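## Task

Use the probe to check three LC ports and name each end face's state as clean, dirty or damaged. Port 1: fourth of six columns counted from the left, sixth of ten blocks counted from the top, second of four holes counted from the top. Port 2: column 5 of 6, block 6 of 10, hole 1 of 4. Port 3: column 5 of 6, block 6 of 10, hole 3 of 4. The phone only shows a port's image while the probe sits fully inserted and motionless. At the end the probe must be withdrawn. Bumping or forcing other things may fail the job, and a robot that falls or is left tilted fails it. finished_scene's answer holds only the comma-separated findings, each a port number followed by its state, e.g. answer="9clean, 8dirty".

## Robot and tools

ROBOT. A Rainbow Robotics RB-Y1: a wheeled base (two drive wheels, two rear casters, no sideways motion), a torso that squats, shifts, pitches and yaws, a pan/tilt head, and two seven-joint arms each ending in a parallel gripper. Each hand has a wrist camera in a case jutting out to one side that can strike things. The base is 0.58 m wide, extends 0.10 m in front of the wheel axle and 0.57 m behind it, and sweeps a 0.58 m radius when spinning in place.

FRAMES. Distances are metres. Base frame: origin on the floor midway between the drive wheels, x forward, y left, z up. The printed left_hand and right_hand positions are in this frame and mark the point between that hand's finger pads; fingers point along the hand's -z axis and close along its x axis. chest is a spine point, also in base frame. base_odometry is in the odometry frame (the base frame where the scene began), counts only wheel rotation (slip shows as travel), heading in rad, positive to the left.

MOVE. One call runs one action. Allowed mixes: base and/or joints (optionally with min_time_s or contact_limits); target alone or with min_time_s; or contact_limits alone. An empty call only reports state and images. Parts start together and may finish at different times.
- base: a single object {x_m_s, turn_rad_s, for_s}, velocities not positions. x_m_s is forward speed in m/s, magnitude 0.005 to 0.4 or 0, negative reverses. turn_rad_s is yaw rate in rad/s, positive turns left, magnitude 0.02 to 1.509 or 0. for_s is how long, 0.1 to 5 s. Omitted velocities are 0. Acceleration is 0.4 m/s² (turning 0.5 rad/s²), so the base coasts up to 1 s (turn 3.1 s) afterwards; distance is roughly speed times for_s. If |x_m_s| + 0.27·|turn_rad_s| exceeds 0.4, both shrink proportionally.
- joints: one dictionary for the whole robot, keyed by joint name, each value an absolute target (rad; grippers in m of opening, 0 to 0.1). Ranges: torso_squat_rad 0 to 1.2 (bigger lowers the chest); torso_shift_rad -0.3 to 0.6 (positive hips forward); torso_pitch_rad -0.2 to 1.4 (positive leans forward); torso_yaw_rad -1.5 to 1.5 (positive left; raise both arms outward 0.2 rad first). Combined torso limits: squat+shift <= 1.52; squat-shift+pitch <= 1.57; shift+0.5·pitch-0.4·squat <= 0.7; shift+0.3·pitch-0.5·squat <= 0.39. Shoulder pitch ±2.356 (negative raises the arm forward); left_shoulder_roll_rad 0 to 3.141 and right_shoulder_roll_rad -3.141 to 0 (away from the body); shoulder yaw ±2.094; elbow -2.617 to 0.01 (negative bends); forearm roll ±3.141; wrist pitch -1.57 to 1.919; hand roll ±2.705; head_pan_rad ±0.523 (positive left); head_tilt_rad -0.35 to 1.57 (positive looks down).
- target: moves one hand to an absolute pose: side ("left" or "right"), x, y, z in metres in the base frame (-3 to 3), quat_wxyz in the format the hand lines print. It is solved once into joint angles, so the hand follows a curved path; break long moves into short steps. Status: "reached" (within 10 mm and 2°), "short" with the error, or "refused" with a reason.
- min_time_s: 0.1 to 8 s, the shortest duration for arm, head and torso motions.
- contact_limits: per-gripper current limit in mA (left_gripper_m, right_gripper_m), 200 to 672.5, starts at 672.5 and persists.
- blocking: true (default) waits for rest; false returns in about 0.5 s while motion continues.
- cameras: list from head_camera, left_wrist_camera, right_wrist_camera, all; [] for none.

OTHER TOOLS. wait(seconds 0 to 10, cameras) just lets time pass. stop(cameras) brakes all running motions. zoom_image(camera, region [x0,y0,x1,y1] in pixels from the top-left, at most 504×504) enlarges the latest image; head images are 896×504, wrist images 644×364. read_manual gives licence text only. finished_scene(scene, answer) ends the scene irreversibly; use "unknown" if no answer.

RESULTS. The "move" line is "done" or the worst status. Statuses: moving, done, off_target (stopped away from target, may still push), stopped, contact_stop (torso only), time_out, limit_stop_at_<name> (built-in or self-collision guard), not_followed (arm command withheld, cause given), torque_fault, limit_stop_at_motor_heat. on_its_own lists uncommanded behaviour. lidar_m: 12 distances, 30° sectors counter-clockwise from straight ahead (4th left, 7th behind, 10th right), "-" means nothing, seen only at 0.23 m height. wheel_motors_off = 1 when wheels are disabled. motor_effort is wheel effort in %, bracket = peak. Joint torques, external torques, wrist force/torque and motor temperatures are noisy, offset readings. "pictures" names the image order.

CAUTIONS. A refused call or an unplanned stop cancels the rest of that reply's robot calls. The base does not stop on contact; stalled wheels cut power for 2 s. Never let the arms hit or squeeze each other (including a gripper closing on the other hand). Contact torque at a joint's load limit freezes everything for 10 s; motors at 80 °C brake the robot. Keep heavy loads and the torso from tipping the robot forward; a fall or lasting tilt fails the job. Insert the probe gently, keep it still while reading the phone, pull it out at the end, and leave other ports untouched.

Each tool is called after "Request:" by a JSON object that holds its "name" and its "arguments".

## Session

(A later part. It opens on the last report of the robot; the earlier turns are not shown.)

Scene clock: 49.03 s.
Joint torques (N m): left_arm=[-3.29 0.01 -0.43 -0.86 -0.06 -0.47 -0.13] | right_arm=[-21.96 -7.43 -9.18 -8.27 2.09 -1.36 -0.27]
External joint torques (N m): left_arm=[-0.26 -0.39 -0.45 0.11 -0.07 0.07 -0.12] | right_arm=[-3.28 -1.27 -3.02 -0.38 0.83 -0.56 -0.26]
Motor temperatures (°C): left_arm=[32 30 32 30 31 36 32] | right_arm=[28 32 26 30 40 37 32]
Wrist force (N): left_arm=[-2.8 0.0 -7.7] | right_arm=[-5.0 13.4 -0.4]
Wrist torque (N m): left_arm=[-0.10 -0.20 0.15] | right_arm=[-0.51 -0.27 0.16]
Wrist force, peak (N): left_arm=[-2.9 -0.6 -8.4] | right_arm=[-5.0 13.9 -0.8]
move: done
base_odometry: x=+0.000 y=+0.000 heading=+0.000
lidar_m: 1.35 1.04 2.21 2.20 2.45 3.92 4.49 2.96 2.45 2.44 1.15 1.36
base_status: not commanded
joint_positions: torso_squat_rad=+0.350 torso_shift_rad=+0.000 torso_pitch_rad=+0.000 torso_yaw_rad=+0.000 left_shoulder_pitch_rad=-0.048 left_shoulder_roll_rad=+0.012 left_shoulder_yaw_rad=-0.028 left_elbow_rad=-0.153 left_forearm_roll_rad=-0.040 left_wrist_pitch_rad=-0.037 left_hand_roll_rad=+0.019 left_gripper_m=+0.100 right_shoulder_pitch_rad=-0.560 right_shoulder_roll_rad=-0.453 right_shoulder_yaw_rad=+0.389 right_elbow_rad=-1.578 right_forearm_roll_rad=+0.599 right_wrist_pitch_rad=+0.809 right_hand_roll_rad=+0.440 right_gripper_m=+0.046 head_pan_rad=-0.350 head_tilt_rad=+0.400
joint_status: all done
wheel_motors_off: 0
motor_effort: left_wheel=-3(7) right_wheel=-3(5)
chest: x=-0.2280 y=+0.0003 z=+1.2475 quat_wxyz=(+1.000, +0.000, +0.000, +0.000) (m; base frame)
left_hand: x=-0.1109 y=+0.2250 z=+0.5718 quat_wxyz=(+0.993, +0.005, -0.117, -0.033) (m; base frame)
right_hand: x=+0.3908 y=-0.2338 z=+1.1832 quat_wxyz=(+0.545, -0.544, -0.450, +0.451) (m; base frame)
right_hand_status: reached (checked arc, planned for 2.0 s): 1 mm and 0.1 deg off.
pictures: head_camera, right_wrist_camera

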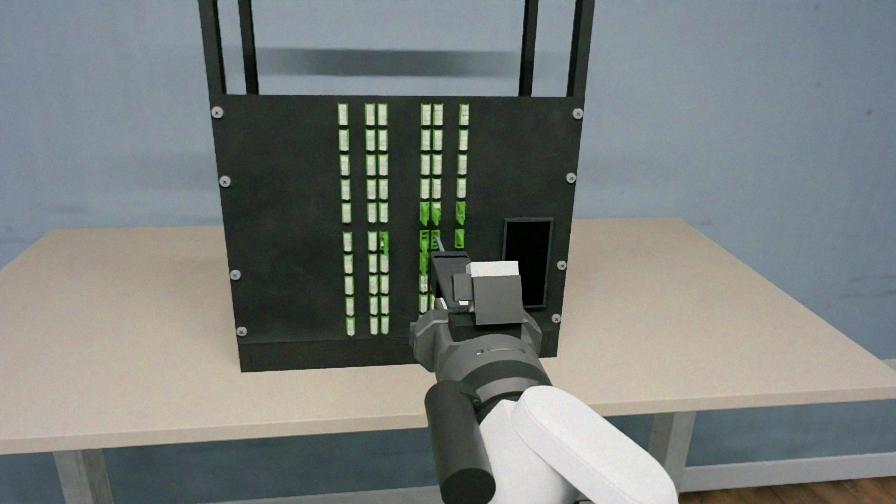

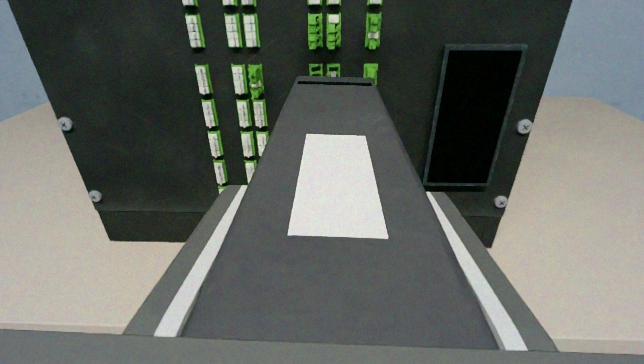

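Request:
{"name": "move", "arguments": {"target": {"side":"right","x":0.4026,"y":-0.2365,"z":1.184,"quat_wxyz":[0.5448,-0.5448,-0.4507,0.4507]}, "min_time_s": 1.5, "cameras": ["head_camera","right_wrist_camera"]}}

Request:
{"name": "zoom_image", "arguments": {"camera": "right_wrist_camera", "region": [310, 40, 360, 80]}}

Request:
{"name": "zoom_image", "arguments": {"camera": "head_camera", "region": [415, 215, 455, 255]}}

Scene clock: 52.03 s.
Joint torques (N m): left_arm=[-3.15 0.16 -0.4 -0.95 -0.06 -0.38 -0.2] | right_arm=[-22.38 -5.24 -8.9 -8.44 2.01 -1.31 -0.26]
External joint torques (N m): left_arm=[-0.12 -0.24 -0.42 0.02 -0.07 0.16 -0.19] | right_arm=[-3.11 1.18 -2.79 -0.54 0.78 -0.53 -0.26]
Motor temperatures (°C): left_arm=[32 30 32 30 31 36 32] | right_arm=[29 32 26 30 40 37 32]
Wrist force (N): left_arm=[-2.4 -0.4 -8.1] | right_arm=[-5.0 13.7 -0.8]
Wrist torque (N m): left_arm=[-0.05 -0.15 0.10] | right_arm=[-0.56 -0.27 0.13]
Wrist force, peak (N): left_arm=[-3.5 -0.5 -8.1] | right_arm=[-5.0 14.0 -0.5]
move: done
base_odometry: x=+0.000 y=+0.000 heading=+0.000
lidar_m: 1.35 1.02 2.21 2.20 2.45 3.92 4.49 2.96 2.45 2.44 1.15 1.36
base_status: not commanded
joint_positions: torso_squat_rad=+0.350 torso_shift_rad=+0.000 torso_pitch_rad=+0.000 torso_yaw_rad=+0.000 left_shoulder_pitch_rad=-0.048 left_shoulder_roll_rad=+0.012 left_shoulder_yaw_rad=-0.028 left_elbow_rad=-0.153 left_forearm_roll_rad=-0.040 left_wrist_pitch_rad=-0.037 left_hand_roll_rad=+0.019 left_gripper_m=+0.100 right_shoulder_pitch_rad=-0.594 right_shoulder_roll_rad=-0.450 right_shoulder_yaw_rad=+0.385 right_elbow_rad=-1.513 right_forearm_roll_rad=+0.602 right_wrist_pitch_rad=+0.778 right_hand_roll_rad=+0.423 right_gripper_m=+0.046 head_pan_rad=-0.350 head_tilt_rad=+0.400
joint_status: all done
wheel_motors_off: 0
motor_effort: left_wheel=-1(5) right_wheel=-3(4)
chest: x=-0.2280 y=+0.0003 z=+1.2475 quat_wxyz=(+1.000, +0.000, +0.000, +0.000) (m; base frame)
left_hand: x=-0.1109 y=+0.2250 z=+0.5718 quat_wxyz=(+0.993, +0.005, -0.117, -0.033) (m; base frame)
right_hand: x=+0.4024 y=-0.2366 z=+1.1833 quat_wxyz=(+0.545, -0.545, -0.450, +0.451) (m; base frame)
right_hand_status: reached (checked arc, planned for 1.5 s): 1 mm and 0.1 deg off.
pictures: head_camera, right_wrist_camera

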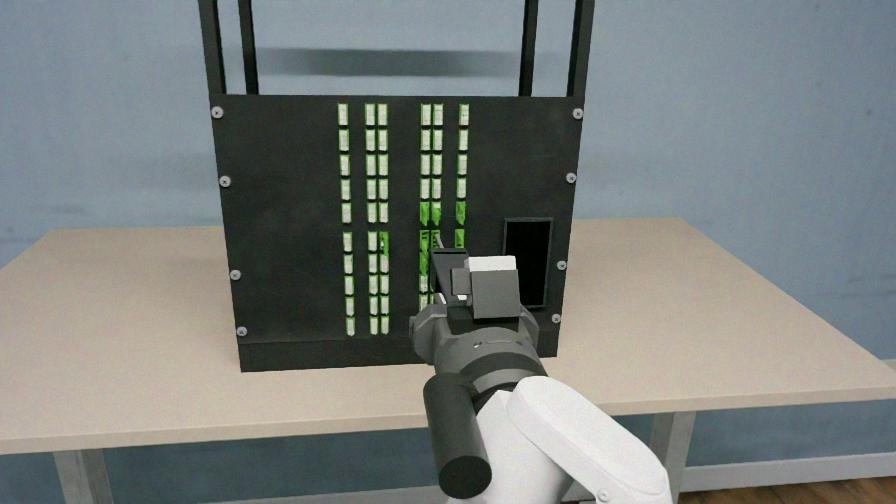

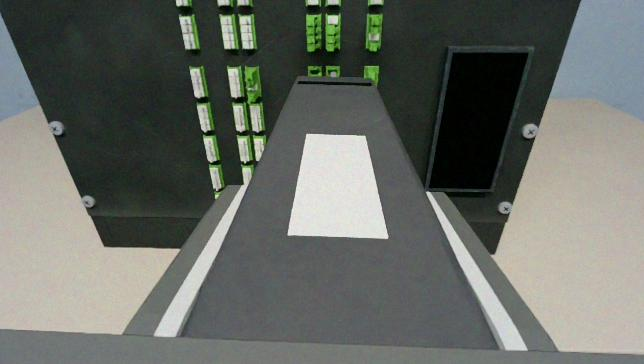

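Scaled by 10.080 from the camera's 644x364 image, which has a finer 1265x715 frame.

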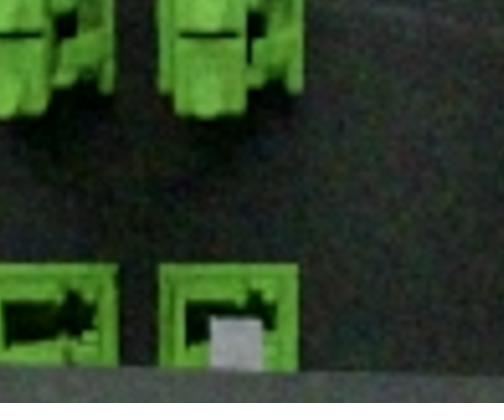

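Scaled by 12.600 from the camera's 896x504 image, which has a finer 1280x720 frame.

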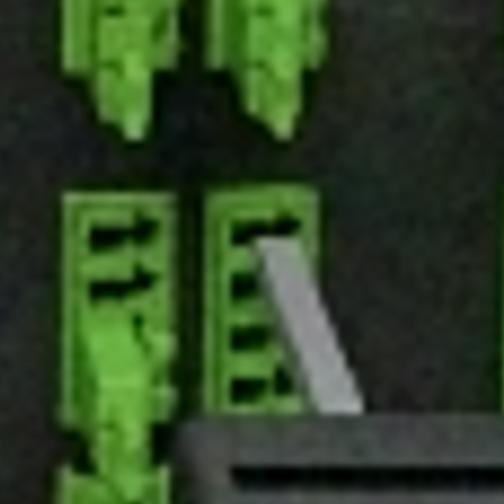

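Request:
{"name": "move", "arguments": {"target": {"side":"right","x":0.407,"y":-0.2363,"z":1.184,"quat_wxyz":[0.5448,-0.5448,-0.4507,0.4507]}, "min_time_s": 1.5, "cameras": ["head_camera","right_wrist_camera"]}}

Request:
{"name": "zoom_image", "arguments": {"camera": "right_wrist_camera", "region": [315, 60, 350, 80]}}

Request:
{"name": "zoom_image", "arguments": {"camera": "head_camera", "region": [425, 225, 445, 245]}}

Scene clock: 56.20 s.
Joint torques (N m): left_arm=[-3.23 0.31 -0.23 -0.93 -0.07 -0.39 -0.11] | right_arm=[-27.01 -6.01 -9.69 -7.42 2.01 -2.93 -0.36]
External joint torques (N m): left_arm=[-0.19 -0.09 -0.26 0.05 -0.08 0.15 -0.1] | right_arm=[-7.54 0.45 -3.62 0.5 0.79 -2.16 -0.35]
Motor temperatures (°C): left_arm=[32 30 32 30 31 36 32] | right_arm=[29 32 27 30 40 37 32]
Wrist force (N): left_arm=[-3.2 -0.6 -7.5] | right_arm=[-8.0 14.8 20.6]
Wrist torque (N m): left_arm=[-0.04 -0.25 0.15] | right_arm=[-0.10 0.57 0.16]
Wrist force, peak (N): left_arm=[-3.4 -0.7 -8.0] | right_arm=[-7.8 14.6 21.8]
move: done
base_odometry: x=+0.000 y=+0.000 heading=+0.000
lidar_m: 1.35 1.03 2.21 2.20 2.45 3.92 4.49 2.96 2.45 2.44 1.15 1.35
base_status: not commanded
joint_positions: torso_squat_rad=+0.350 torso_shift_rad=+0.000 torso_pitch_rad=+0.000 torso_yaw_rad=+0.000 left_shoulder_pitch_rad=-0.048 left_shoulder_roll_rad=+0.012 left_shoulder_yaw_rad=-0.028 left_elbow_rad=-0.153 left_forearm_roll_rad=-0.040 left_wrist_pitch_rad=-0.037 left_hand_roll_rad=+0.019 left_gripper_m=+0.100 right_shoulder_pitch_rad=-0.607 right_shoulder_roll_rad=-0.445 right_shoulder_yaw_rad=+0.384 right_elbow_rad=-1.488 right_forearm_roll_rad=+0.605 right_wrist_pitch_rad=+0.768 right_hand_roll_rad=+0.417 right_gripper_m=+0.046 head_pan_rad=-0.350 head_tilt_rad=+0.400
joint_status: all done
wheel_motors_off: 0
motor_effort: left_wheel=+0(5) right_wheel=-4(4)
chest: x=-0.2282 y=+0.0003 z=+1.2475 quat_wxyz=(+1.000, +0.000, +0.000, +0.000) (m; base frame)
left_hand: x=-0.1109 y=+0.2250 z=+0.5718 quat_wxyz=(+0.993, +0.005, -0.117, -0.033) (m; base frame)
right_hand: x=+0.4062 y=-0.2366 z=+1.1828 quat_wxyz=(+0.545, -0.544, -0.450, +0.451) (m; base frame)
right_hand_status: reached (checked arc, planned for 1.5 s): 1 mm and 0.1 deg off.
pictures: head_camera, right_wrist_camera

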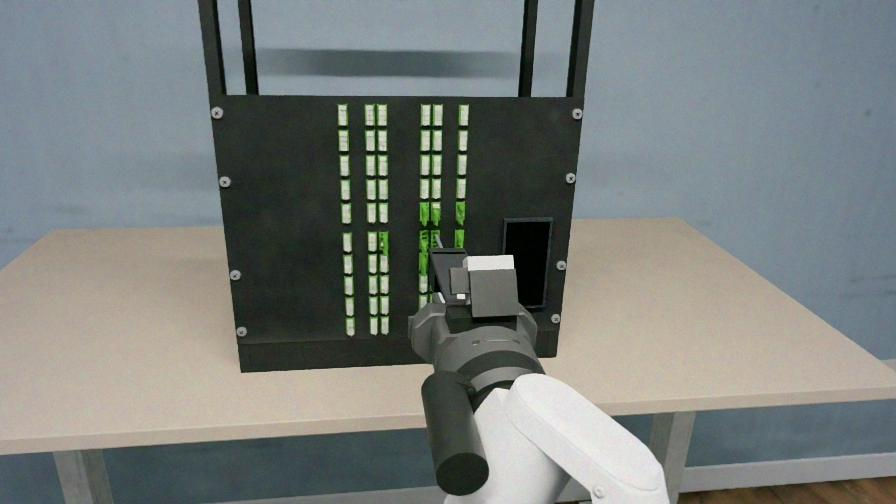

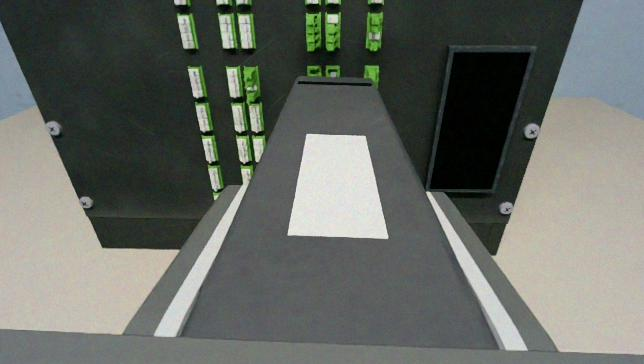

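Scaled by 14.400 from the camera's 644x364 image, which has a finer 1265x715 frame.

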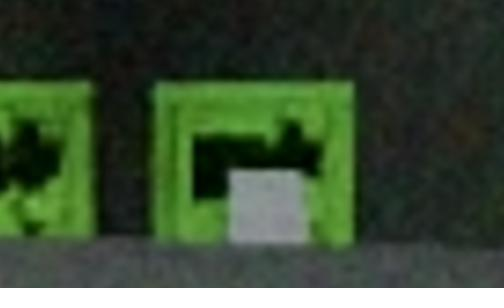

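Scaled by 25.200 from the camera's 896x504 image, which has a finer 1280x720 frame.

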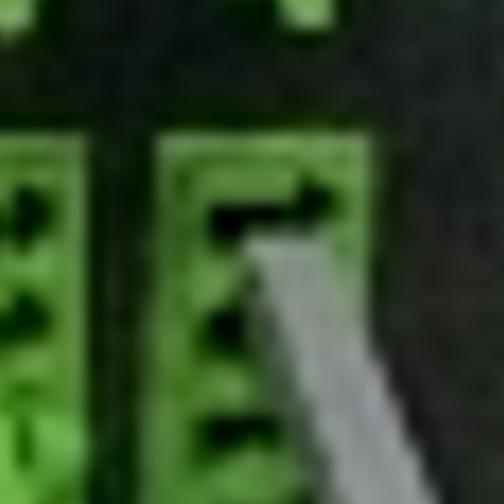

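Request:
{"name": "move", "arguments": {"target": {"side":"right","x":0.4015,"y":-0.2346,"z":1.184,"quat_wxyz":[0.5448,-0.5448,-0.4507,0.4507]}, "min_time_s": 1, "cameras": []}}

Request:
{"name": "move", "arguments": {"target": {"side":"right","x":0.4035,"y":-0.2335,"z":1.186,"quat_wxyz":[0.5448,-0.5448,-0.4507,0.4507]}, "min_time_s": 1, "cameras": ["head_camera","right_wrist_camera"]}}

Request:
{"name": "zoom_image", "arguments": {"camera": "right_wrist_camera", "region": [315, 60, 350, 80]}}

Request:
{"name": "zoom_image", "arguments": {"camera": "head_camera", "region": [425, 225, 445, 245]}}

Scene clock: 59.53 s.
Joint torques (N m): left_arm=[-3.36 0.22 -0.54 -0.92 0.02 -0.46 -0.13] | right_arm=[-19.95 -7.77 -5.51 -9.06 1.82 -0.86 0.1]
External joint torques (N m): left_arm=[-0.32 -0.18 -0.56 0.06 0.01 0.08 -0.12] | right_arm=[-0.7 -1.44 0.58 -1.15 0.59 -0.08 0.11]
Motor temperatures (°C): left_arm=[32 30 32 30 31 36 31] | right_arm=[29 32 27 30 40 37 32]
Wrist force (N): left_arm=[-2.1 -0.3 -7.6] | right_arm=[-4.8 13.8 -0.9]
Wrist torque (N m): left_arm=[-0.05 -0.10 0.15] | right_arm=[-0.55 -0.25 0.16]
Wrist force, peak (N): left_arm=[-3.0 -0.2 -8.2] | right_arm=[-8.3 14.7 21.1]
move: done
base_odometry: x=+0.000 y=+0.000 heading=+0.000
lidar_m: 1.35 1.03 2.21 2.21 2.45 3.92 4.49 2.96 2.45 2.44 1.15 1.35
base_status: not commanded
joint_positions: torso_squat_rad=+0.350 torso_shift_rad=+0.000 torso_pitch_rad=+0.000 torso_yaw_rad=+0.000 left_shoulder_pitch_rad=-0.048 left_shoulder_roll_rad=+0.012 left_shoulder_yaw_rad=-0.028 left_elbow_rad=-0.153 left_forearm_roll_rad=-0.040 left_wrist_pitch_rad=-0.037 left_hand_roll_rad=+0.019 left_gripper_m=+0.100 right_shoulder_pitch_rad=-0.594 right_shoulder_roll_rad=-0.445 right_shoulder_yaw_rad=+0.386 right_elbow_rad=-1.515 right_forearm_roll_rad=+0.605 right_wrist_pitch_rad=+0.782 right_hand_roll_rad=+0.423 right_gripper_m=+0.046 head_pan_rad=-0.350 head_tilt_rad=+0.400
joint_status: all done
wheel_motors_off: 0
motor_effort: left_wheel=-2(5) right_wheel=+1(4)
chest: x=-0.2281 y=+0.0003 z=+1.2475 quat_wxyz=(+1.000, +0.000, +0.000, +0.000) (m; base frame)
left_hand: x=-0.1109 y=+0.2250 z=+0.5718 quat_wxyz=(+0.993, +0.005, -0.117, -0.033) (m; base frame)
right_hand: x=+0.4019 y=-0.2346 z=+1.1835 quat_wxyz=(+0.545, -0.545, -0.451, +0.451) (m; base frame)
right_hand_status: reached (checked arc, planned for 1.0 s): 1 mm and 0.1 deg off.
pictures: none
No camera images: "cameras" was empty.

Scene clock: 60.87 s.
Joint torques (N m): left_arm=[-3.61 0.27 -0.48 -0.81 -0.03 -0.48 -0.19] | right_arm=[-22.87 -5.06 -6.11 -8.13 1.54 -1.11 0.29]
External joint torques (N m): left_arm=[-0.57 -0.13 -0.5 0.17 -0.03 0.06 -0.18] | right_arm=[-3.52 1.28 -0.03 -0.24 0.3 -0.32 0.29]
Motor temperatures (°C): left_arm=[32 30 32 30 31 36 31] | right_arm=[29 32 27 30 40 36 32]
Wrist force (N): left_arm=[-3.0 -0.4 -7.4] | right_arm=[-4.8 13.4 -0.5]
Wrist torque (N m): left_arm=[-0.05 -0.22 0.12] | right_arm=[-0.53 -0.26 0.15]
Wrist force, peak (N): left_arm=[-3.1 -0.3 -8.1] | right_arm=[-4.8 13.9 -0.9]
move: done
base_odometry: x=+0.000 y=+0.000 heading=+0.000
lidar_m: 1.35 1.03 2.21 2.20 2.45 3.92 4.49 2.96 2.44 2.44 1.15 1.36
base_status: not commanded
joint_positions: torso_squat_rad=+0.350 torso_shift_rad=+0.000 torso_pitch_rad=+0.000 torso_yaw_rad=+0.000 left_shoulder_pitch_rad=-0.048 left_shoulder_roll_rad=+0.012 left_shoulder_yaw_rad=-0.028 left_elbow_rad=-0.153 left_forearm_roll_rad=-0.040 left_wrist_pitch_rad=-0.037 left_hand_roll_rad=+0.019 left_gripper_m=+0.100 right_shoulder_pitch_rad=-0.602 right_shoulder_roll_rad=-0.444 right_shoulder_yaw_rad=+0.386 right_elbow_rad=-1.510 right_forearm_roll_rad=+0.601 right_wrist_pitch_rad=+0.784 right_hand_roll_rad=+0.427 right_gripper_m=+0.046 head_pan_rad=-0.350 head_tilt_rad=+0.400
joint_status: all done
wheel_motors_off: 0
motor_effort: left_wheel=-3(4) right_wheel=-2(3)
chest: x=-0.2281 y=+0.0003 z=+1.2475 quat_wxyz=(+1.000, +0.000, +0.000, +0.000) (m; base frame)
left_hand: x=-0.1109 y=+0.2250 z=+0.5718 quat_wxyz=(+0.993, +0.005, -0.117, -0.033) (m; base frame)
right_hand: x=+0.4034 y=-0.2339 z=+1.1855 quat_wxyz=(+0.545, -0.545, -0.450, +0.451) (m; base frame)
right_hand_status: reached (checked arc, planned for 1.0 s): 1 mm and 0.1 deg off.
pictures: head_camera, right_wrist_camera

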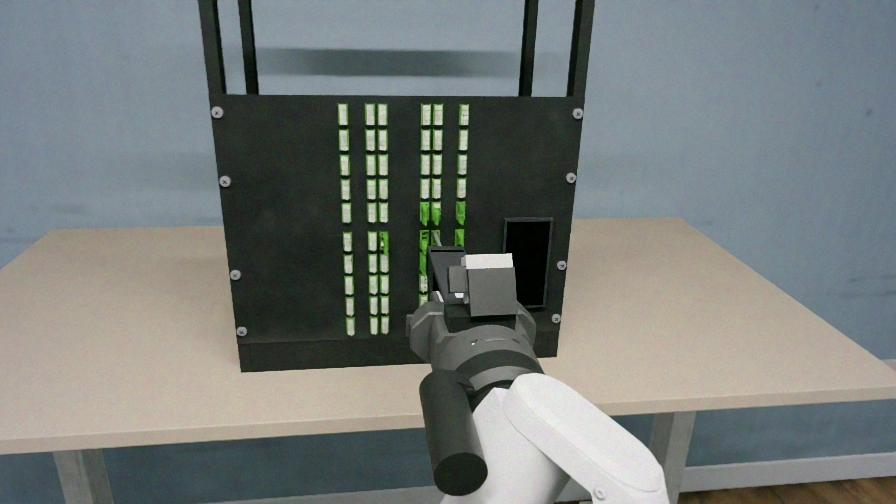

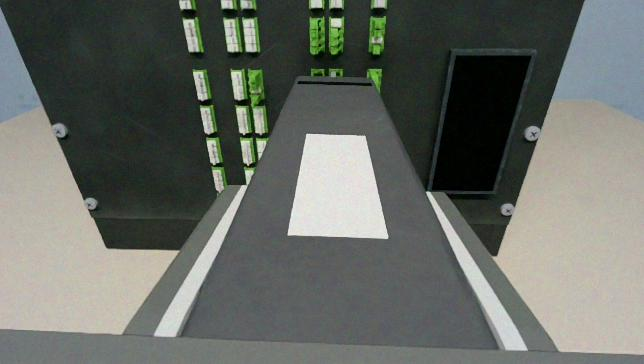

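Scaled by 14.400 from the camera's 644x364 image, which has a finer 1265x715 frame.

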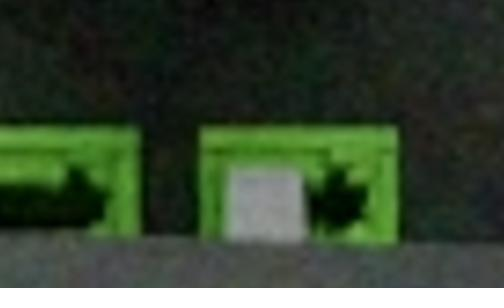

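Scaled by 25.200 from the camera's 896x504 image, which has a finer 1280x720 frame.

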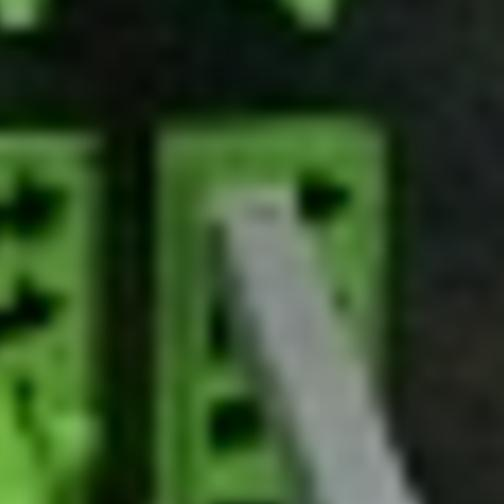

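Request:
{"name": "move", "arguments": {"target": {"side":"right","x":0.4055,"y":-0.2345,"z":1.185,"quat_wxyz":[0.5448,-0.5448,-0.4507,0.4507]}, "min_time_s": 1, "cameras": ["head_camera","right_wrist_camera"]}}

Request:
{"name": "zoom_image", "arguments": {"camera": "right_wrist_camera", "region": [315, 60, 350, 80]}}

Request:
{"name": "zoom_image", "arguments": {"camera": "head_camera", "region": [425, 225, 445, 245]}}

Scene clock: 64.30 s.
Joint torques (N m): left_arm=[-3.54 0.12 -0.21 -0.84 -0.11 -0.35 -0.18] | right_arm=[-22.61 -5.39 -8.99 -8.37 2.24 -1.35 -0.41]
External joint torques (N m): left_arm=[-0.51 -0.27 -0.23 0.14 -0.12 0.19 -0.16] | right_arm=[-3.18 1 -2.93 -0.47 1.01 -0.58 -0.4]
Motor temperatures (°C): left_arm=[32 30 32 30 31 36 31] | right_arm=[29 32 27 30 40 36 32]
Wrist force (N): left_arm=[-2.9 -0.2 -8.0] | right_arm=[-4.7 13.2 -1.0]
Wrist torque (N m): left_arm=[-0.07 -0.22 0.08] | right_arm=[-0.50 -0.23 0.15]
Wrist force, peak (N): left_arm=[-3.5 -0.6 -8.1] | right_arm=[-5.1 13.9 -1.0]
move: done
base_odometry: x=+0.000 y=+0.000 heading=+0.000
lidar_m: 1.35 1.03 2.21 2.20 2.45 3.92 4.49 2.96 2.45 2.44 1.15 1.36
base_status: not commanded
joint_positions: torso_squat_rad=+0.350 torso_shift_rad=+0.000 torso_pitch_rad=+0.000 torso_yaw_rad=+0.000 left_shoulder_pitch_rad=-0.048 left_shoulder_roll_rad=+0.012 left_shoulder_yaw_rad=-0.028 left_elbow_rad=-0.153 left_forearm_roll_rad=-0.040 left_wrist_pitch_rad=-0.037 left_hand_roll_rad=+0.019 left_gripper_m=+0.100 right_shoulder_pitch_rad=-0.607 right_shoulder_roll_rad=-0.444 right_shoulder_yaw_rad=+0.386 right_elbow_rad=-1.497 right_forearm_roll_rad=+0.604 right_wrist_pitch_rad=+0.776 right_hand_roll_rad=+0.422 right_gripper_m=+0.046 head_pan_rad=-0.350 head_tilt_rad=+0.400
joint_status: all done
wheel_motors_off: 0
motor_effort: left_wheel=-3(5) right_wheel=-2(4)
chest: x=-0.2281 y=+0.0003 z=+1.2475 quat_wxyz=(+1.000, +0.000, +0.000, +0.000) (m; base frame)
left_hand: x=-0.1109 y=+0.2250 z=+0.5718 quat_wxyz=(+0.993, +0.005, -0.117, -0.033) (m; base frame)
right_hand: x=+0.4053 y=-0.2346 z=+1.1843 quat_wxyz=(+0.545, -0.545, -0.450, +0.451) (m; base frame)
right_hand_status: reached (checked arc, planned for 1.0 s): 1 mm and 0.1 deg off.
pictures: head_camera, right_wrist_camera

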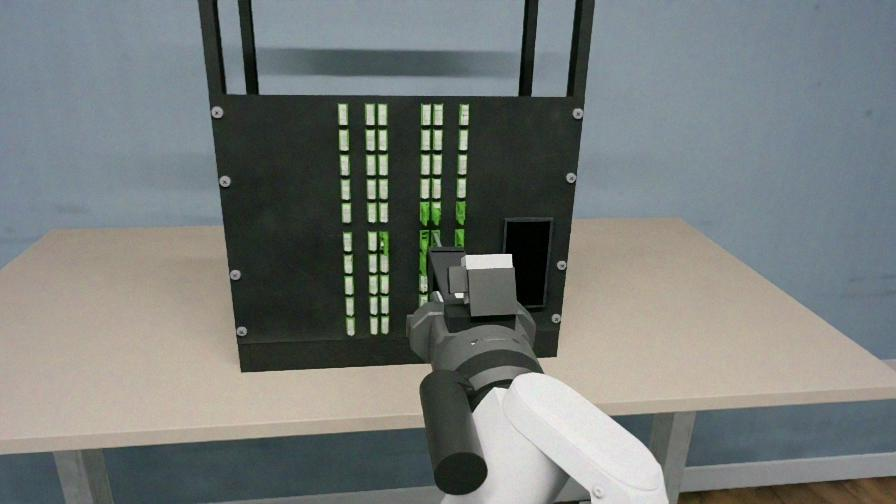

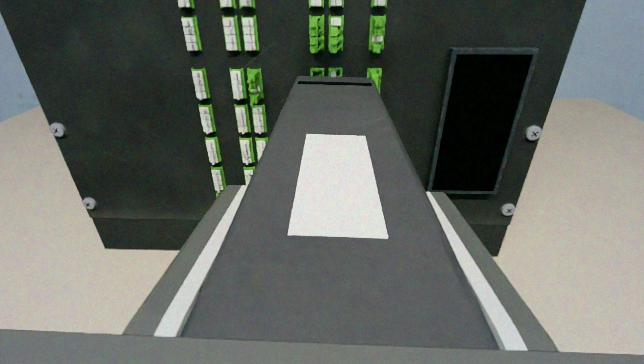

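Scaled by 14.400 from the camera's 644x364 image, which has a finer 1265x715 frame.

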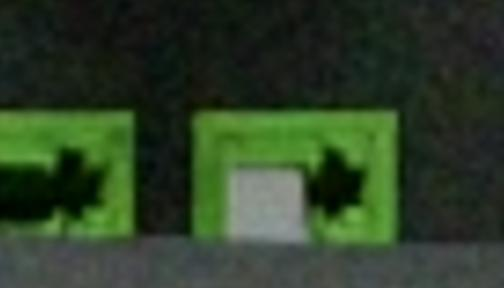

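Scaled by 25.200 from the camera's 896x504 image, which has a finer 1280x720 frame.

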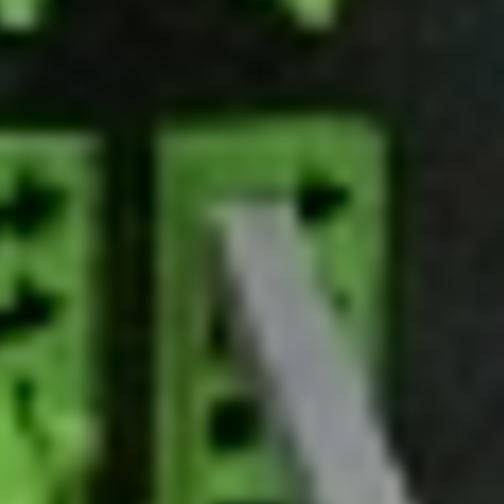

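Request:
{"name": "move", "arguments": {"target": {"side":"right","x":0.4085,"y":-0.2356,"z":1.1852,"quat_wxyz":[0.5448,-0.5448,-0.4507,0.4507]}, "min_time_s": 1, "cameras": ["head_camera","right_wrist_camera"]}}

Request:
{"name": "zoom_image", "arguments": {"camera": "right_wrist_camera", "region": [315, 60, 350, 80]}}

Request:
{"name": "zoom_image", "arguments": {"camera": "head_camera", "region": [425, 225, 445, 245]}}

Scene clock: 66.50 s.
Joint torques (N m): left_arm=[-3.52 0.12 -0.52 -0.86 -0.1 -0.38 -0.14] | right_arm=[-27.14 -9.55 -12.23 -3.7 1.62 -2.03 -0.16]
External joint torques (N m): left_arm=[-0.45 -0.28 -0.54 0.13 -0.1 0.16 -0.13] | right_arm=[-7.56 -3.1 -6.18 4.21 0.4 -1.26 -0.15]
Motor temperatures (°C): left_arm=[32 30 32 30 31 36 31] | right_arm=[29 32 27 30 40 36 32]
Wrist force (N): left_arm=[-2.2 0.1 -8.0] | right_arm=[-6.1 13.5 43.4]
Wrist torque (N m): left_arm=[-0.09 -0.12 0.14] | right_arm=[-0.33 0.16 0.15]
Wrist force, peak (N): left_arm=[-2.9 -0.3 -8.1] | right_arm=[-6.4 13.7 43.9]
move: done
base_odometry: x=+0.000 y=+0.000 heading=+0.000
lidar_m: 1.35 1.03 2.21 2.20 2.45 3.92 4.49 2.96 2.45 2.44 1.15 1.36
base_status: not commanded
joint_positions: torso_squat_rad=+0.350 torso_shift_rad=-0.001 torso_pitch_rad=-0.001 torso_yaw_rad=+0.000 left_shoulder_pitch_rad=-0.048 left_shoulder_roll_rad=+0.012 left_shoulder_yaw_rad=-0.028 left_elbow_rad=-0.153 left_forearm_roll_rad=-0.040 left_wrist_pitch_rad=-0.037 left_hand_roll_rad=+0.019 left_gripper_m=+0.100 right_shoulder_pitch_rad=-0.614 right_shoulder_roll_rad=-0.443 right_shoulder_yaw_rad=+0.385 right_elbow_rad=-1.481 right_forearm_roll_rad=+0.604 right_wrist_pitch_rad=+0.768 right_hand_roll_rad=+0.418 right_gripper_m=+0.046 head_pan_rad=-0.350 head_tilt_rad=+0.400
joint_status: all done
wheel_motors_off: 0
motor_effort: left_wheel=+1(4) right_wheel=+2(5)
chest: x=-0.2288 y=+0.0003 z=+1.2474 quat_wxyz=(+1.000, +0.000, -0.001, +0.000) (m; base frame)
left_hand: x=-0.1109 y=+0.2250 z=+0.5719 quat_wxyz=(+0.992, +0.005, -0.118, -0.033) (m; base frame)
right_hand: x=+0.4073 y=-0.2350 z=+1.1844 quat_wxyz=(+0.545, -0.544, -0.451, +0.451) (m; base frame)
right_hand_status: reached (checked arc, planned for 1.0 s): 2 mm and 0.1 deg off.
pictures: head_camera, right_wrist_camera

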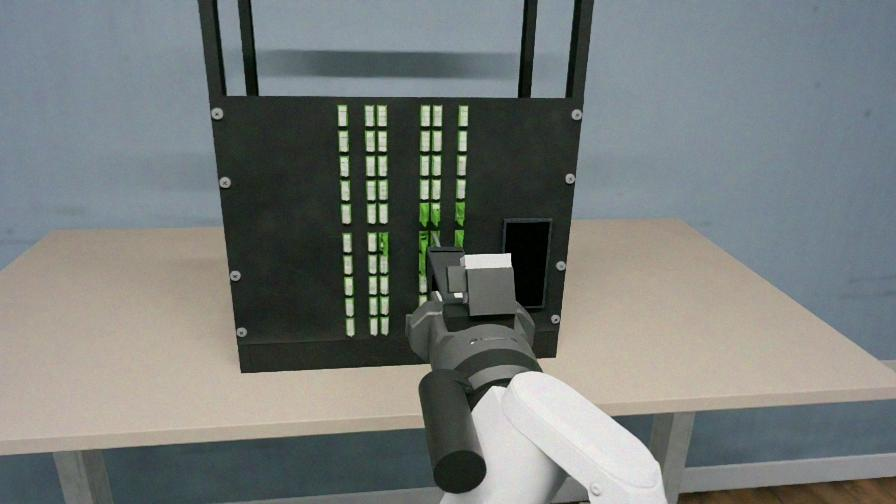

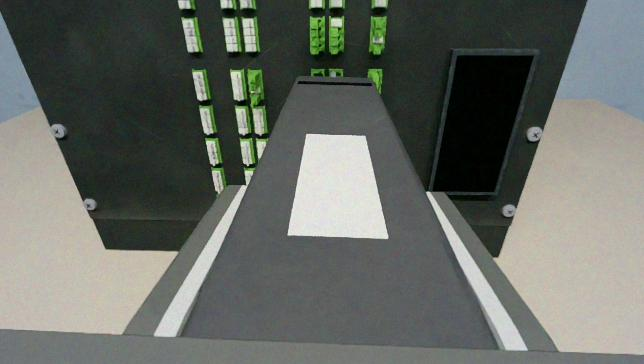

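Scaled by 14.400 from the camera's 644x364 image, which has a finer 1265x715 frame.

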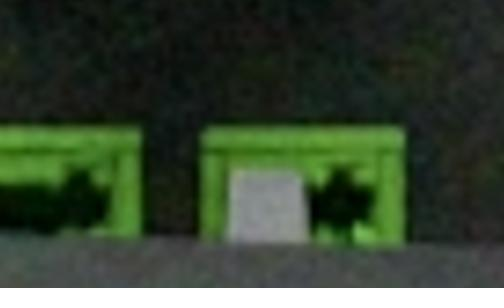

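Scaled by 25.200 from the camera's 896x504 image, which has a finer 1280x720 frame.

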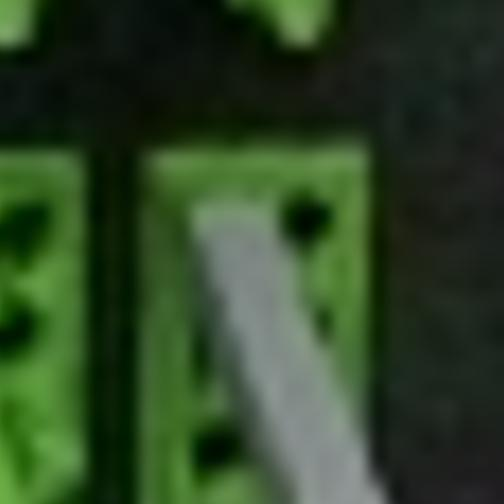

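Request:
{"name": "move", "arguments": {"target": {"side":"right","x":0.4045,"y":-0.2353,"z":1.185,"quat_wxyz":[0.5448,-0.5448,-0.4507,0.4507]}, "min_time_s": 1, "cameras": []}}

Request:
{"name": "move", "arguments": {"target": {"side":"right","x":0.409,"y":-0.2363,"z":1.185,"quat_wxyz":[0.5448,-0.5448,-0.4507,0.4507]}, "min_time_s": 1.5, "cameras": ["head_camera","right_wrist_camera"]}}

Request:
{"name": "zoom_image", "arguments": {"camera": "right_wrist_camera", "region": [315, 60, 350, 80]}}

Request:
{"name": "zoom_image", "arguments": {"camera": "head_camera", "region": [425, 225, 445, 245]}}

Scene clock: 71.67 s.
Joint torques (N m): left_arm=[-3.29 0.19 -0.28 -0.91 -0.08 -0.48 -0.13] | right_arm=[-20.18 -7.6 -6.33 -8.97 1.48 -0.95 0.15]
External joint torques (N m): left_arm=[-0.26 -0.21 -0.3 0.06 -0.08 0.06 -0.12] | right_arm=[-0.75 -1.19 -0.26 -1.07 0.25 -0.17 0.16]
Motor temperatures (°C): left_arm=[32 30 32 30 31 36 31] | right_arm=[29 32 27 30 40 36 32]
Wrist force (N): left_arm=[-2.6 -0.7 -8.4] | right_arm=[-4.5 13.4 -0.9]
Wrist torque (N m): left_arm=[0.00 -0.18 0.15] | right_arm=[-0.50 -0.22 0.13]
Wrist force, peak (N): left_arm=[-2.8 -0.4 -8.5] | right_arm=[-6.5 14.0 43.8]
move: done
base_odometry: x=+0.000 y=+0.000 heading=+0.000
lidar_m: 1.34 1.03 2.21 2.20 2.46 3.92 4.49 2.96 2.45 2.44 1.15 1.36
base_status: not commanded
joint_positions: torso_squat_rad=+0.350 torso_shift_rad=+0.000 torso_pitch_rad=+0.000 torso_yaw_rad=+0.000 left_shoulder_pitch_rad=-0.048 left_shoulder_roll_rad=+0.012 left_shoulder_yaw_rad=-0.028 left_elbow_rad=-0.153 left_forearm_roll_rad=-0.040 left_wrist_pitch_rad=-0.037 left_hand_roll_rad=+0.019 left_gripper_m=+0.100 right_shoulder_pitch_rad=-0.606 right_shoulder_roll_rad=-0.445 right_shoulder_yaw_rad=+0.385 right_elbow_rad=-1.497 right_forearm_roll_rad=+0.603 right_wrist_pitch_rad=+0.775 right_hand_roll_rad=+0.421 right_gripper_m=+0.046 head_pan_rad=-0.350 head_tilt_rad=+0.400
joint_status: all done
wheel_motors_off: 0
motor_effort: left_wheel=+0(4) right_wheel=+1(5)
chest: x=-0.2281 y=+0.0003 z=+1.2475 quat_wxyz=(+1.000, +0.000, +0.000, +0.000) (m; base frame)
left_hand: x=-0.1109 y=+0.2250 z=+0.5718 quat_wxyz=(+0.993, +0.005, -0.117, -0.033) (m; base frame)
right_hand: x=+0.4052 y=-0.2352 z=+1.1841 quat_wxyz=(+0.545, -0.544, -0.450, +0.451) (m; base frame)
right_hand_status: reached (checked arc, planned for 1.0 s): 1 mm and 0.1 deg off.
pictures: none
No camera images: "cameras" was empty.

Scene clock: 73.50 s.
Joint torques (N m): left_arm=[-3.22 0.26 -0.46 -0.82 0 -0.39 -0.11] | right_arm=[-23.2 -6.52 -9.84 -7.42 2.06 -0.99 -0.19]
External joint torques (N m): left_arm=[-0.19 -0.14 -0.48 0.15 -0.01 0.15 -0.1] | right_arm=[-3.6 -0.02 -3.78 0.49 0.84 -0.22 -0.18]
Motor temperatures (°C): left_arm=[32 30 32 30 31 36 31] | right_arm=[29 32 27 30 40 36 32]
Wrist force (N): left_arm=[-2.8 -0.7 -8.1] | right_arm=[-4.3 13.6 5.0]
Wrist torque (N m): left_arm=[-0.01 -0.20 0.16] | right_arm=[-0.45 -0.39 0.17]
Wrist force, peak (N): left_arm=[-3.0 -0.4 -8.5] | right_arm=[-4.1 14.1 4.9]
move: done
base_odometry: x=+0.000 y=+0.000 heading=+0.000
lidar_m: 1.35 1.04 2.21 2.20 2.45 3.92 4.49 2.96 2.45 2.44 1.15 1.36
base_status: not commanded
joint_positions: torso_squat_rad=+0.350 torso_shift_rad=+0.000 torso_pitch_rad=+0.000 torso_yaw_rad=+0.000 left_shoulder_pitch_rad=-0.048 left_shoulder_roll_rad=+0.012 left_shoulder_yaw_rad=-0.028 left_elbow_rad=-0.153 left_forearm_roll_rad=-0.040 left_wrist_pitch_rad=-0.037 left_hand_roll_rad=+0.019 left_gripper_m=+0.100 right_shoulder_pitch_rad=-0.616 right_shoulder_roll_rad=-0.444 right_shoulder_yaw_rad=+0.384 right_elbow_rad=-1.477 right_forearm_roll_rad=+0.604 right_wrist_pitch_rad=+0.765 right_hand_roll_rad=+0.417 right_gripper_m=+0.046 head_pan_rad=-0.350 head_tilt_rad=+0.400
joint_status: all done
wheel_motors_off: 0
motor_effort: left_wheel=-1(4) right_wheel=+0(3)
chest: x=-0.2281 y=+0.0003 z=+1.2475 quat_wxyz=(+1.000, +0.000, +0.000, +0.000) (m; base frame)
left_hand: x=-0.1109 y=+0.2250 z=+0.5718 quat_wxyz=(+0.993, +0.005, -0.117, -0.033) (m; base frame)
right_hand: x=+0.4087 y=-0.2362 z=+1.1842 quat_wxyz=(+0.545, -0.544, -0.450, +0.451) (m; base frame)
right_hand_status: reached (checked arc, planned for 1.5 s): 1 mm and 0.1 deg off.
pictures: head_camera, right_wrist_camera

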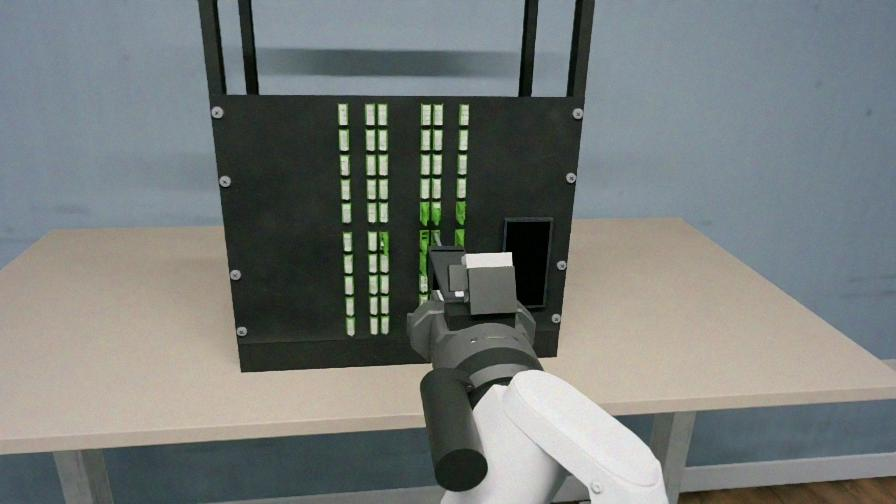

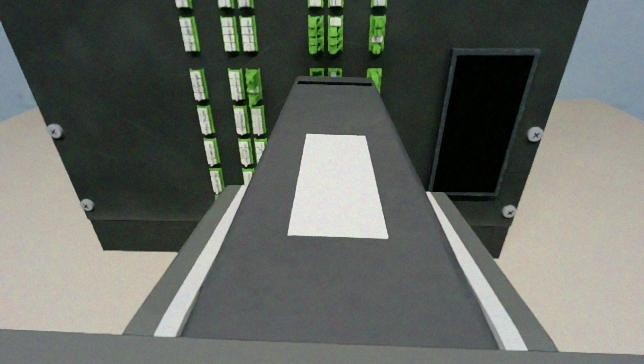

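Scaled by 14.400 from the camera's 644x364 image, which has a finer 1265x715 frame.

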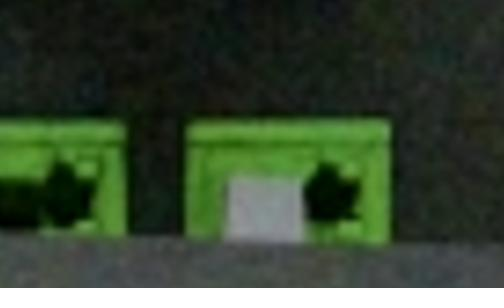

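Scaled by 25.200 from the camera's 896x504 image, which has a finer 1280x720 frame.

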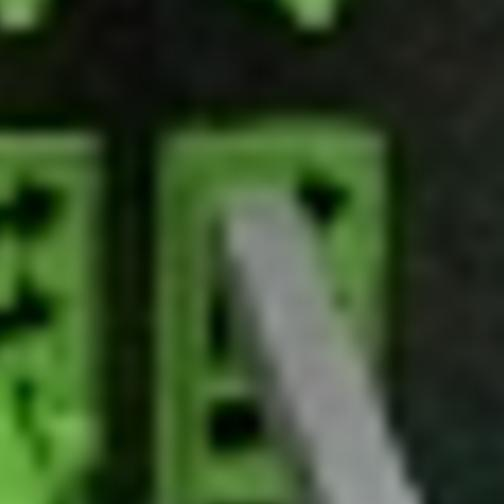

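Request:
{"name": "move", "arguments": {"target": {"side":"right","x":0.4129,"y":-0.2371,"z":1.185,"quat_wxyz":[0.5448,-0.5448,-0.4507,0.4507]}, "min_time_s": 1.5, "cameras": ["head_camera","right_wrist_camera"]}}

Request:
{"name": "zoom_image", "arguments": {"camera": "right_wrist_camera", "region": [315, 60, 350, 80]}}

Request:
{"name": "zoom_image", "arguments": {"camera": "head_camera", "region": [425, 225, 445, 245]}}

Scene clock: 75.97 s.
Joint torques (N m): left_arm=[-3.4 0.13 -0.31 -0.82 -0.09 -0.42 -0.12] | right_arm=[-27.69 -8.41 -12.03 -5.08 2.07 -2 -0.34]
External joint torques (N m): left_arm=[-0.34 -0.27 -0.33 0.17 -0.09 0.12 -0.11] | right_arm=[-7.9 -1.84 -6 2.84 0.86 -1.24 -0.33]
Motor temperatures (°C): left_arm=[32 30 32 30 31 36 31] | right_arm=[29 32 27 30 40 36 32]
Wrist force (N): left_arm=[-2.7 -0.4 -7.6] | right_arm=[-6.5 13.7 36.4]
Wrist torque (N m): left_arm=[-0.05 -0.20 0.10] | right_arm=[-0.31 0.09 0.27]
Wrist force, peak (N): left_arm=[-2.7 -0.1 -8.3] | right_arm=[-6.3 13.7 36.6]
move: done
base_odometry: x=+0.000 y=+0.000 heading=+0.000
lidar_m: 1.35 1.03 2.22 2.21 2.45 3.92 4.49 2.96 2.45 2.44 1.15 1.36
base_status: not commanded
joint_positions: torso_squat_rad=+0.350 torso_shift_rad=-0.001 torso_pitch_rad=-0.001 torso_yaw_rad=+0.000 left_shoulder_pitch_rad=-0.048 left_shoulder_roll_rad=+0.012 left_shoulder_yaw_rad=-0.028 left_elbow_rad=-0.153 left_forearm_roll_rad=-0.040 left_wrist_pitch_rad=-0.037 left_hand_roll_rad=+0.019 left_gripper_m=+0.100 right_shoulder_pitch_rad=-0.627 right_shoulder_roll_rad=-0.442 right_shoulder_yaw_rad=+0.383 right_elbow_rad=-1.455 right_forearm_roll_rad=+0.606 right_wrist_pitch_rad=+0.754 right_hand_roll_rad=+0.411 right_gripper_m=+0.046 head_pan_rad=-0.350 head_tilt_rad=+0.400
joint_status: all done
wheel_motors_off: 0
motor_effort: left_wheel=-1(3) right_wheel=+1(3)
chest: x=-0.2286 y=+0.0003 z=+1.2475 quat_wxyz=(+1.000, +0.000, +0.000, +0.000) (m; base frame)
left_hand: x=-0.1109 y=+0.2250 z=+0.5719 quat_wxyz=(+0.993, +0.005, -0.118, -0.033) (m; base frame)
right_hand: x=+0.4118 y=-0.2367 z=+1.1840 quat_wxyz=(+0.545, -0.544, -0.450, +0.451) (m; base frame)
right_hand_status: reached (checked arc, planned for 1.5 s): 2 mm and 0.1 deg off.
pictures: head_camera, right_wrist_camera

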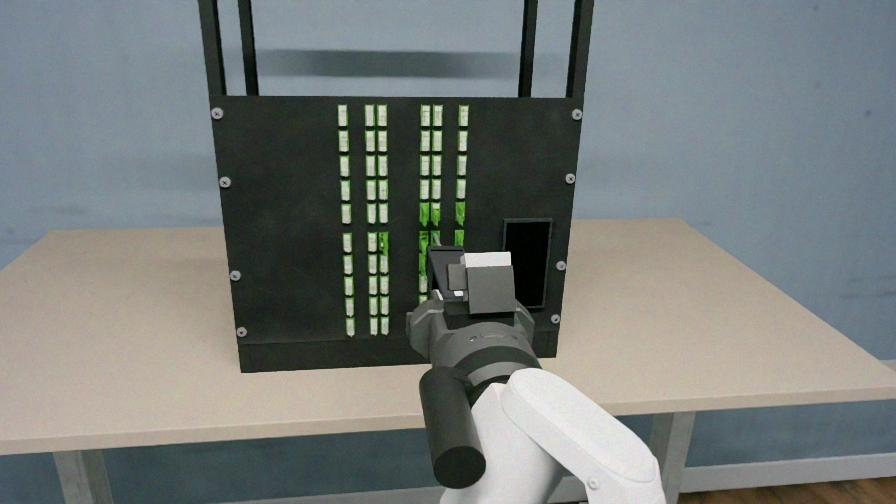

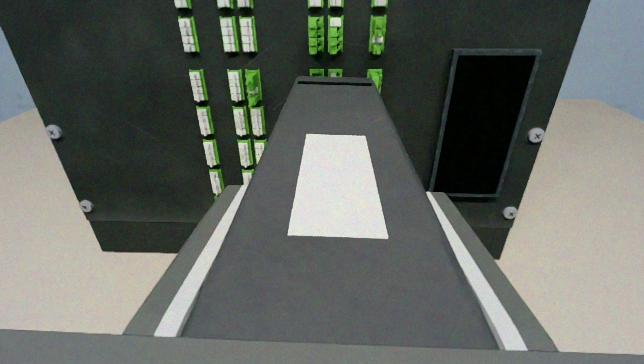

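Scaled by 14.400 from the camera's 644x364 image, which has a finer 1265x715 frame.

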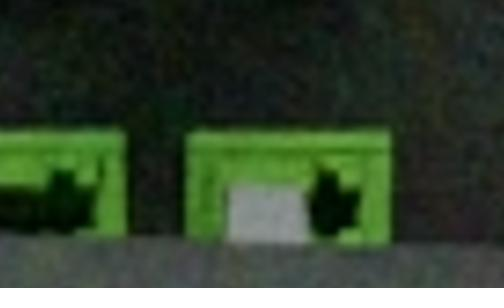

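Scaled by 25.200 from the camera's 896x504 image, which has a finer 1280x720 frame.

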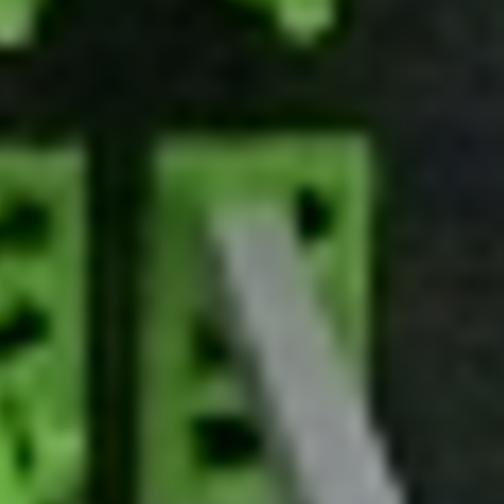

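Request:
{"name": "move", "arguments": {"target": {"side":"right","x":0.4168,"y":-0.2379,"z":1.185,"quat_wxyz":[0.5448,-0.5448,-0.4507,0.4507]}, "min_time_s": 2, "cameras": ["head_camera","right_wrist_camera"]}}

Request:
{"name": "zoom_image", "arguments": {"camera": "right_wrist_camera", "region": [315, 60, 350, 80]}}

Request:
{"name": "zoom_image", "arguments": {"camera": "head_camera", "region": [425, 225, 445, 245]}}

Scene clock: 79.07 s.
Joint torques (N m): left_arm=[-3.6 -0.15 -0.45 -0.94 -0.04 -0.33 -0.1] | right_arm=[-34.32 -11.71 -15.51 -0.92 1.72 -3.29 -0.58]
External joint torques (N m): left_arm=[-0.49 -0.55 -0.47 0.06 -0.04 0.22 -0.09] | right_arm=[-14.31 -5.08 -9.52 7.01 0.52 -2.55 -0.57]
Motor temperatures (°C): left_arm=[32 30 32 30 31 36 31] | right_arm=[29 32 27 30 40 36 32]
Wrist force (N): left_arm=[-2.8 -0.4 -7.4] | right_arm=[-9.2 14.7 85.5]
Wrist torque (N m): left_arm=[-0.03 -0.21 0.12] | right_arm=[-0.07 0.85 0.42]
Wrist force, peak (N): left_arm=[-2.3 -0.7 -8.4] | right_arm=[-9.1 14.2 85.8]
move: done
base_odometry: x=+0.000 y=+0.000 heading=+0.000
lidar_m: 1.35 1.03 2.21 2.20 2.45 3.92 4.49 2.96 2.45 2.44 1.15 1.36
base_status: not commanded
joint_positions: torso_squat_rad=+0.350 torso_shift_rad=-0.001 torso_pitch_rad=-0.002 torso_yaw_rad=+0.000 left_shoulder_pitch_rad=-0.048 left_shoulder_roll_rad=+0.012 left_shoulder_yaw_rad=-0.028 left_elbow_rad=-0.153 left_forearm_roll_rad=-0.040 left_wrist_pitch_rad=-0.037 left_hand_roll_rad=+0.019 left_gripper_m=+0.100 right_shoulder_pitch_rad=-0.638 right_shoulder_roll_rad=-0.438 right_shoulder_yaw_rad=+0.383 right_elbow_rad=-1.429 right_forearm_roll_rad=+0.609 right_wrist_pitch_rad=+0.742 right_hand_roll_rad=+0.403 right_gripper_m=+0.046 head_pan_rad=-0.350 head_tilt_rad=+0.400
joint_status: all done
wheel_motors_off: 0
motor_effort: left_wheel=+5(5) right_wheel=+13(15)
chest: x=-0.2297 y=+0.0004 z=+1.2474 quat_wxyz=(+1.000, +0.000, -0.001, +0.000) (m; base frame)
left_hand: x=-0.1109 y=+0.2250 z=+0.5720 quat_wxyz=(+0.992, +0.005, -0.118, -0.033) (m; base frame)
right_hand: x=+0.4147 y=-0.2370 z=+1.1836 quat_wxyz=(+0.545, -0.544, -0.450, +0.452) (m; base frame)
right_hand_status: reached (checked arc, planned for 2.0 s): 3 mm and 0.2 deg off.
pictures: head_camera, right_wrist_camera

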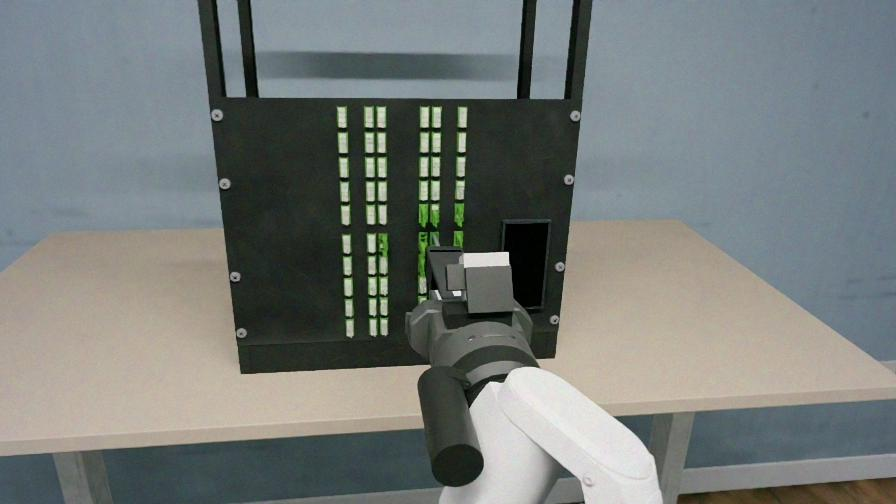

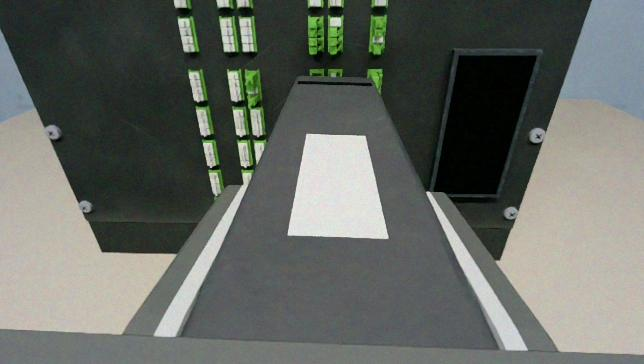

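Scaled by 14.400 from the camera's 644x364 image, which has a finer 1265x715 frame.

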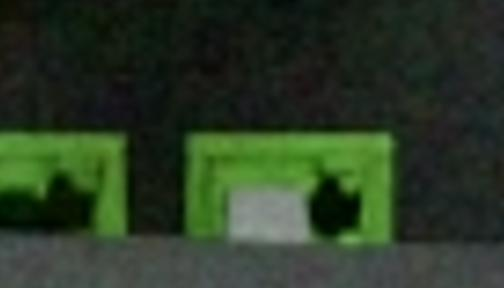

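Scaled by 25.200 from the camera's 896x504 image, which has a finer 1280x720 frame.

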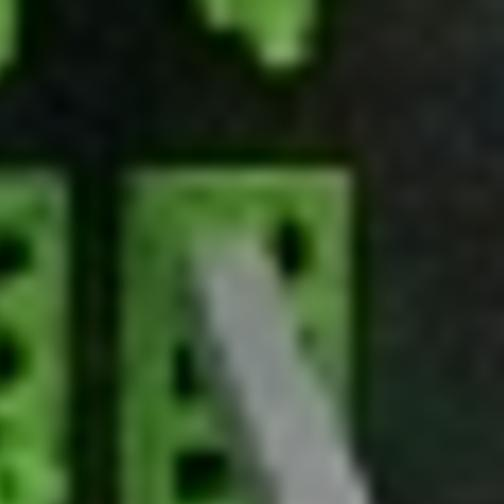

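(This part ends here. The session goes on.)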